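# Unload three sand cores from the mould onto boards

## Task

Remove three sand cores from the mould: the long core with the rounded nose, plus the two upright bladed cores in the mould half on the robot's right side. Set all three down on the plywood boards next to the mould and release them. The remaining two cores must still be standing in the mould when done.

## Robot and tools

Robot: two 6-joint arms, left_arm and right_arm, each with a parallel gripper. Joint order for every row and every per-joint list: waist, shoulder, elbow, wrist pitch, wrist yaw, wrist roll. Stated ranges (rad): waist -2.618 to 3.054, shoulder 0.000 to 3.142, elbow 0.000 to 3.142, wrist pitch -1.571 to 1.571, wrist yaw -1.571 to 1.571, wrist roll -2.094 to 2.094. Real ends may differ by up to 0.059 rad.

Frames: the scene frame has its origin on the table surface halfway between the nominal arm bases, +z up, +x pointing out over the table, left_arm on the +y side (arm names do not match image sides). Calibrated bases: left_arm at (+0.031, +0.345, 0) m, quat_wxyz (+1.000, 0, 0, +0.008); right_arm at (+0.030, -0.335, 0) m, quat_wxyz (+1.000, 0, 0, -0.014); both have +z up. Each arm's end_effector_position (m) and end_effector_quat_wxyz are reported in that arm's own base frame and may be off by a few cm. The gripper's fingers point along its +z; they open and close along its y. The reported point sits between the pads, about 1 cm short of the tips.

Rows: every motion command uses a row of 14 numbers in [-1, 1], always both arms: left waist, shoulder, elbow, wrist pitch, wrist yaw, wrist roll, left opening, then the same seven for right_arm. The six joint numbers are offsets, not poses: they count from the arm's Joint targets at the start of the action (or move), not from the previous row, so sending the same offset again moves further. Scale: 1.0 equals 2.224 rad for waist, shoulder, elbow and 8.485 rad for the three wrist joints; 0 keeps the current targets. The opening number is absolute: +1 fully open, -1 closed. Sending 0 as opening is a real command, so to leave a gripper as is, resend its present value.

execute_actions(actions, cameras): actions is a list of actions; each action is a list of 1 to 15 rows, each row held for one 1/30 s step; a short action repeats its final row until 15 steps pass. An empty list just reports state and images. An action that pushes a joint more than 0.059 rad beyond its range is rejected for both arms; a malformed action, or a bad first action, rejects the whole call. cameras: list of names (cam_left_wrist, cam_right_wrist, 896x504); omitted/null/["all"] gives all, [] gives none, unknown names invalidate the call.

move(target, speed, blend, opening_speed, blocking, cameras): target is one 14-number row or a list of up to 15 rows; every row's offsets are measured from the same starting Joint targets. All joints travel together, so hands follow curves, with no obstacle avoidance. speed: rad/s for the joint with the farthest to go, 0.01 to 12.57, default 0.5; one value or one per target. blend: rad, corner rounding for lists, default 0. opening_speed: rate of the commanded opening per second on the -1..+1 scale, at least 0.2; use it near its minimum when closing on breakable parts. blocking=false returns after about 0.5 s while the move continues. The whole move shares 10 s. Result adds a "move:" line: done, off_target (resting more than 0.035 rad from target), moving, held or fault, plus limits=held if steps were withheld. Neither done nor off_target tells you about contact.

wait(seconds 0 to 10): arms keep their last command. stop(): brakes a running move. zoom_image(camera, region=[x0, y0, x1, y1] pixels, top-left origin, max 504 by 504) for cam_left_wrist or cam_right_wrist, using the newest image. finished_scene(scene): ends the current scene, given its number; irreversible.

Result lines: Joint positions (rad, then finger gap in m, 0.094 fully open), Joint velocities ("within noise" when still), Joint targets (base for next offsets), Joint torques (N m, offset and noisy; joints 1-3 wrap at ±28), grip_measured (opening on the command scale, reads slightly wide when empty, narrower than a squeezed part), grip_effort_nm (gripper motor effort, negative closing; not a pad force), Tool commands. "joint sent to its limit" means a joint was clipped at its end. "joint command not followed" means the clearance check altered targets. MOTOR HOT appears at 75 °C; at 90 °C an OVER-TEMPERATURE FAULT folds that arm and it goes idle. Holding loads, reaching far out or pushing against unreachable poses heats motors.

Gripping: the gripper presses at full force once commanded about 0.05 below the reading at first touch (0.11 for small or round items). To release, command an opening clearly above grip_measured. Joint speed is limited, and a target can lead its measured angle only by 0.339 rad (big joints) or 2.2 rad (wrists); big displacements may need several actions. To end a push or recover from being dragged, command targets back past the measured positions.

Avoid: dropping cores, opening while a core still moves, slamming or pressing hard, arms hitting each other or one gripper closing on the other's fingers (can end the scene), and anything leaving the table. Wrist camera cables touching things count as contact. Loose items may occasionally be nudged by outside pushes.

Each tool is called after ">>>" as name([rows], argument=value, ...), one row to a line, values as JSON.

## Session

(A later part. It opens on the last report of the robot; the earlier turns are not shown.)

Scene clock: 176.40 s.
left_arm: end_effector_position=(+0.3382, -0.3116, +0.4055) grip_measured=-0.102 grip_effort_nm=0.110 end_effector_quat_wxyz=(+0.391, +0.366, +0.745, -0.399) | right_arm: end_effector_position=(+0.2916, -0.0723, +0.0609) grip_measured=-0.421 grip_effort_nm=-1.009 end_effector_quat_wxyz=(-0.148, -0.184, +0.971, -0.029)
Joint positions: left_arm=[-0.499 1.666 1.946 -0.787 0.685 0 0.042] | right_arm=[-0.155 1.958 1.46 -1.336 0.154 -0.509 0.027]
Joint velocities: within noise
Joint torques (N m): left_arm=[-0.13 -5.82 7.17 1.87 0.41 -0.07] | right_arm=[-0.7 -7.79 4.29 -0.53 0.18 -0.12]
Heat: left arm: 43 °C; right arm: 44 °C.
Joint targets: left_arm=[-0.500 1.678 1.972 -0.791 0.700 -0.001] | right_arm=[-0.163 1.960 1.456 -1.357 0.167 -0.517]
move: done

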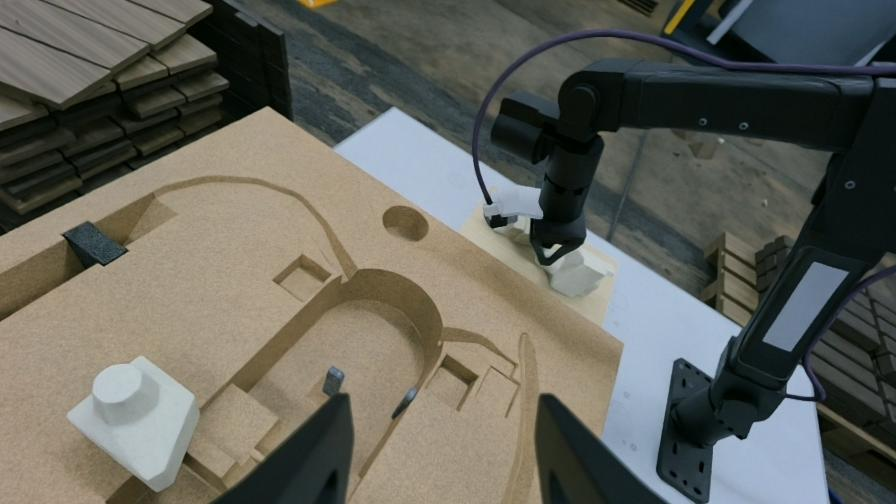

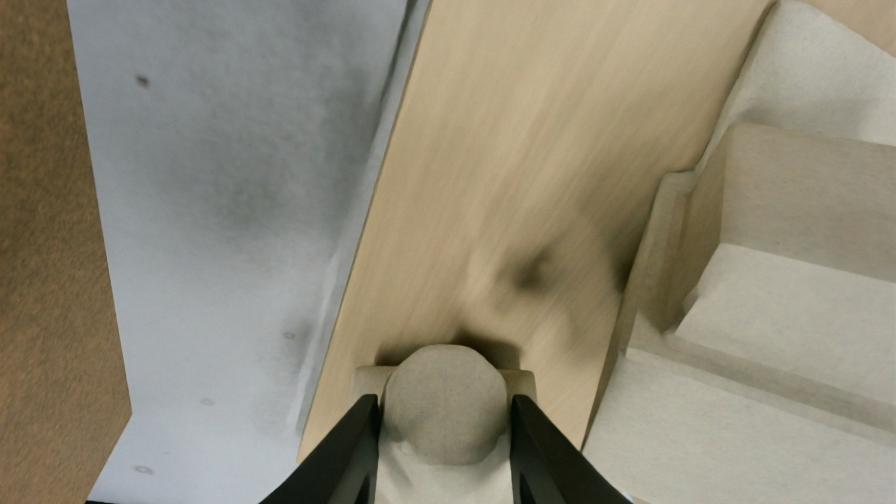

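>>> move(target=[0,0,0,0,0,0,-0.1,0,0.027,0.0125,-0.0071,0,0,-0.6], speed=0.12)

>>> zoom_image(camera="cam_left_wrist", region=[500, 200, 640, 320])

Scene clock: 182.67 s.
left_arm: end_effector_position=(+0.3382, -0.3116, +0.4055) grip_measured=-0.102 grip_effort_nm=0.115 end_effector_quat_wxyz=(+0.391, +0.366, +0.745, -0.399) | right_arm: end_effector_position=(+0.2807, -0.0715, +0.0492) grip_measured=-0.421 grip_effort_nm=-1.004 end_effector_quat_wxyz=(-0.188, -0.187, +0.964, -0.017)
Joint positions: left_arm=[-0.499 1.666 1.946 -0.787 0.685 0 0.042] | right_arm=[-0.155 2.01 1.46 -1.368 0.159 -0.51 0.027]
Joint velocities: within noise
Joint torques (N m): left_arm=[-0.14 -5.81 7.21 1.88 0.41 -0.07] | right_arm=[-0.69 -7.42 6.31 -0.92 0.14 -0.1]
Heat: left arm: 42 °C; right arm: 43 °C.
Joint targets: left_arm=[-0.500 1.678 1.972 -0.791 0.700 -0.001] | right_arm=[-0.163 2.020 1.484 -1.417 0.167 -0.516]
move: off_target (right_arm); right_arm: the wrist pitch is farthest, 0.049 rad from its target

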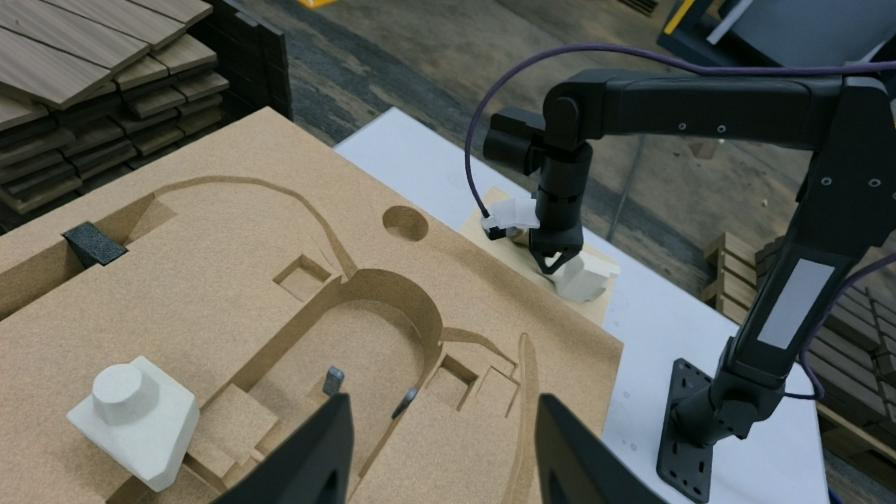

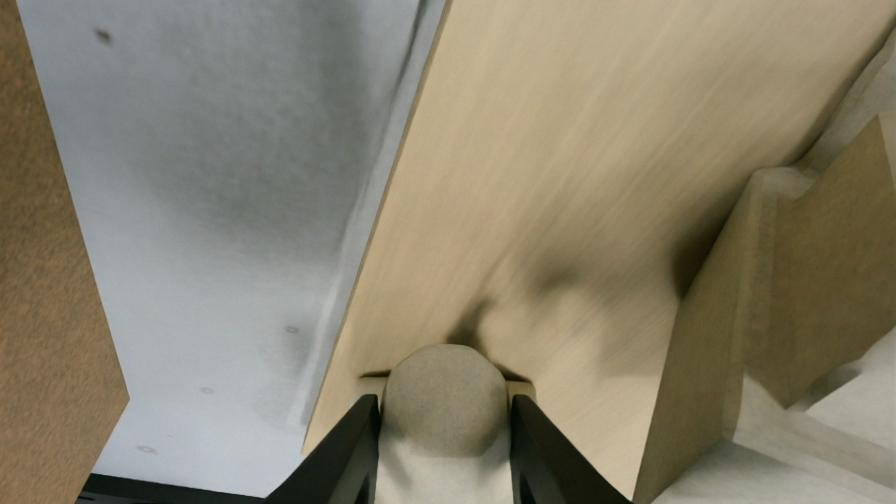

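Scaled by 3.600.

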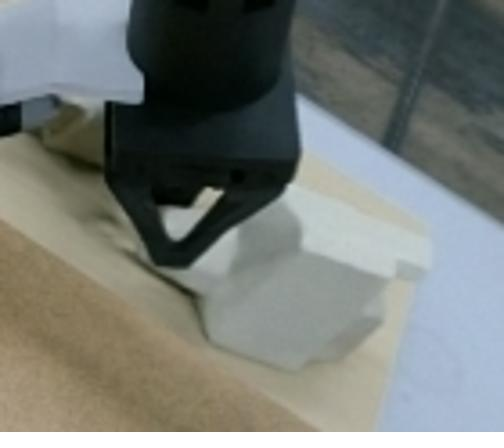

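>>> move(target=[0,0,0,0,0,0,-0.1,0,0.012,-0.012,0.001,0,0,-0.6], speed=0.1)

>>> zoom_image(camera="cam_left_wrist", region=[500, 200, 640, 320])

Scene clock: 187.03 s.
left_arm: end_effector_position=(+0.3381, -0.3117, +0.4055) grip_measured=-0.102 grip_effort_nm=0.125 end_effector_quat_wxyz=(+0.391, +0.366, +0.744, -0.399) | right_arm: end_effector_position=(+0.2777, -0.0723, +0.0466) grip_measured=-0.421 grip_effort_nm=-1.004 end_effector_quat_wxyz=(-0.199, -0.188, +0.962, -0.017)
Joint positions: left_arm=[-0.499 1.666 1.946 -0.787 0.686 0 0.042] | right_arm=[-0.155 2.023 1.46 -1.376 0.166 -0.51 0.027]
Joint velocities: left_arm=[-0.007 -0.007 -0.002 -0.022 0.154 0.007 0.001] | right_arm=[within noise]
Joint torques (N m): left_arm=[-0.1 -5.74 7.3 1.89 0.42 -0.05] | right_arm=[-0.69 -6.38 4.14 -0.76 0.09 -0.11]
Heat: left arm: 42 °C; right arm: 42 °C.
Joint targets: left_arm=[-0.500 1.678 1.972 -0.791 0.700 -0.001] | right_arm=[-0.163 2.047 1.457 -1.409 0.167 -0.516]
move: done

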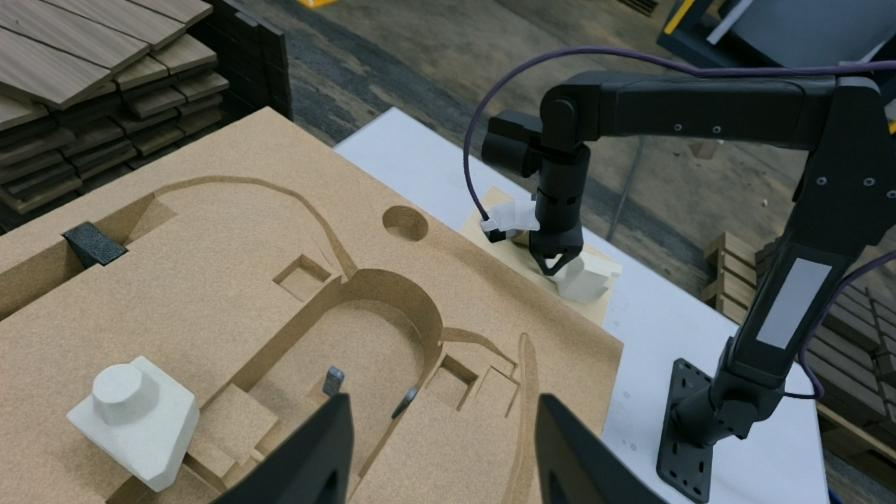

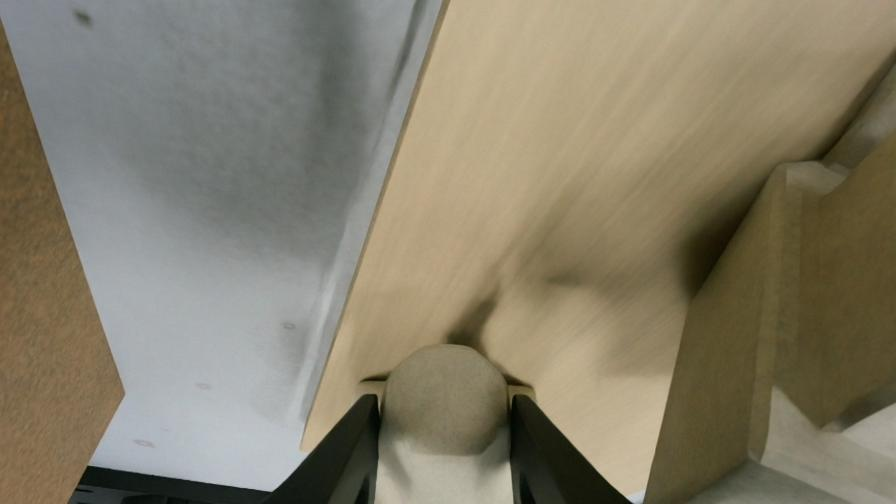

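Scaled by 3.600.

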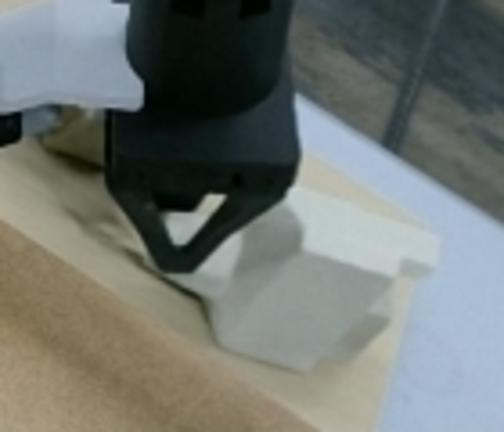

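>>> move([
  [0,0,0,0,0,0,-0.1,0,-0.004,0.0,0.0075,0,0,-0.6],
  [0,0,0,0,0,0,-0.1,0,-0.004,0.0,0.0075,0,0,-0.2],
], speed=0.1, opening_speed=0.35)

>>> zoom_image(camera="cam_left_wrist", region=[500, 200, 640, 320])

Scene clock: 194.60 s.
left_arm: end_effector_position=(+0.3381, -0.3117, +0.4055) grip_measured=-0.102 grip_effort_nm=0.115 end_effector_quat_wxyz=(+0.391, +0.366, +0.744, -0.399) | right_arm: end_effector_position=(+0.2811, -0.0718, +0.0448) grip_measured=-0.203 grip_effort_nm=0.198 end_effector_quat_wxyz=(-0.192, -0.187, +0.963, -0.017)
Joint positions: left_arm=[-0.499 1.666 1.946 -0.787 0.686 0 0.042] | right_arm=[-0.155 2.025 1.46 -1.362 0.16 -0.511 0.037]
Joint velocities: within noise
Joint torques (N m): left_arm=[-0.02 -5.85 7.23 1.9 0.41 -0.07] | right_arm=[-0.7 -7.23 4.15 -0.33 0.12 -0.1]
Heat: left arm: 42 °C; right arm: 41 °C.
Joint targets: left_arm=[-0.500 1.678 1.972 -0.791 0.700 -0.001] | right_arm=[-0.163 2.038 1.457 -1.345 0.167 -0.517]
move: done

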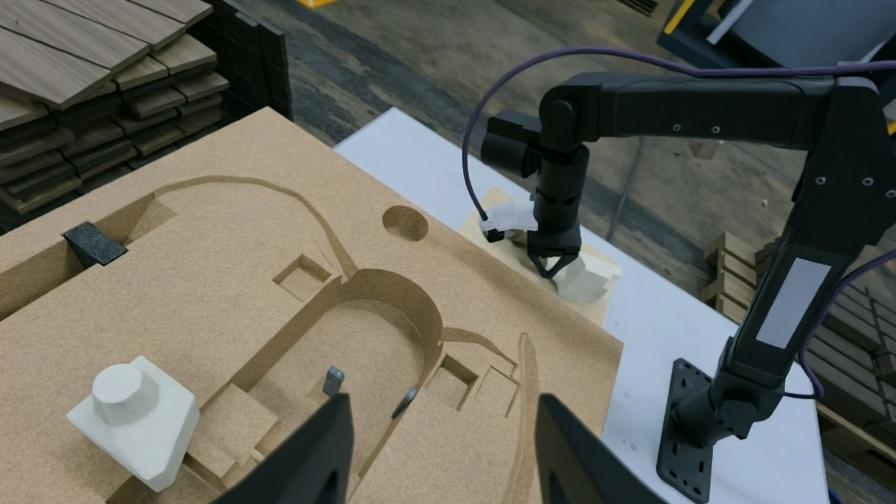

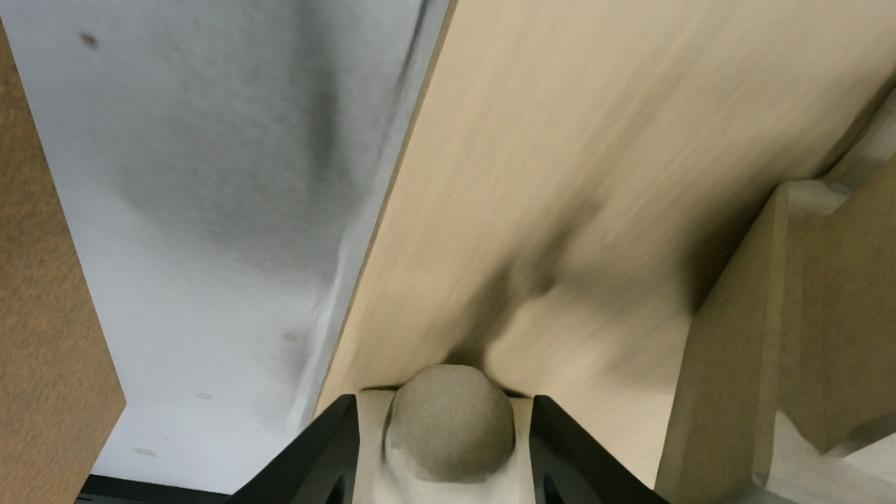

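Scaled by 3.600.

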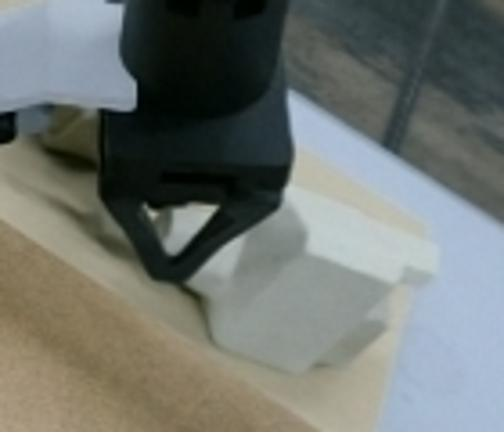

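>>> move([
  [0,0,0,0,0,0,-0.1,0,0,0.06,-0.012,0,0,-0.2],
  [0,0,0,0,0,0,-0.1,0.0,-0.15,0.16,-0.01,0,0.0,-0.2],
], speed=[0.25,0.6], blend=[0.03,0])

>>> zoom_image(camera="cam_left_wrist", region=[470, 170, 650, 340])

Scene clock: 200.10 s.
left_arm: end_effector_position=(+0.3381, -0.3117, +0.4055) grip_measured=-0.102 grip_effort_nm=0.115 end_effector_quat_wxyz=(+0.391, +0.366, +0.744, -0.399) | right_arm: end_effector_position=(+0.3412, -0.0812, +0.2228) grip_measured=-0.203 grip_effort_nm=0.183 end_effector_quat_wxyz=(+0.081, -0.166, +0.976, -0.112)
Joint positions: left_arm=[-0.499 1.666 1.946 -0.787 0.686 0 0.042] | right_arm=[-0.155 1.706 1.799 -1.435 0.16 -0.511 0.037]
Joint velocities: within noise
Joint torques (N m): left_arm=[-0.03 -5.81 7.3 1.87 0.4 -0.07] | right_arm=[-0.69 -6.68 6.34 0.53 0.13 -0.1]
Heat: left arm: 42 °C; right arm: 40 °C.
Joint targets: left_arm=[-0.500 1.678 1.972 -0.791 0.700 -0.001] | right_arm=[-0.163 1.704 1.813 -1.430 0.167 -0.517]
move: done

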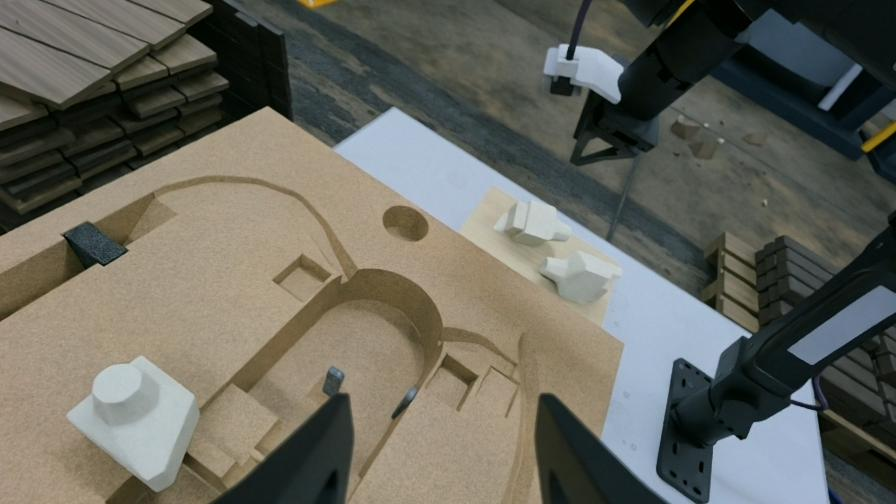

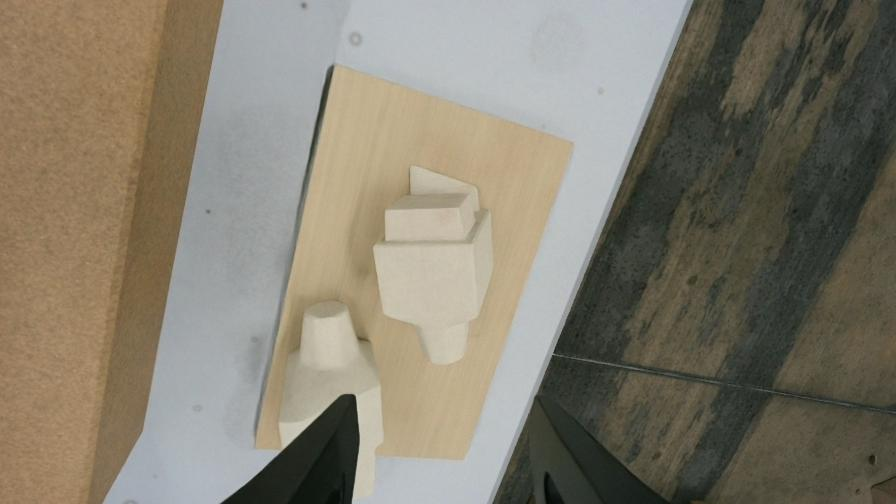

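Scaled by 2.800.

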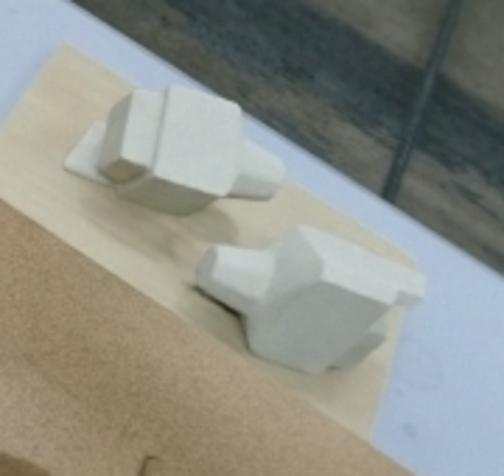

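>>> finished_scene(scene=2)

The scene is finished: the task was done.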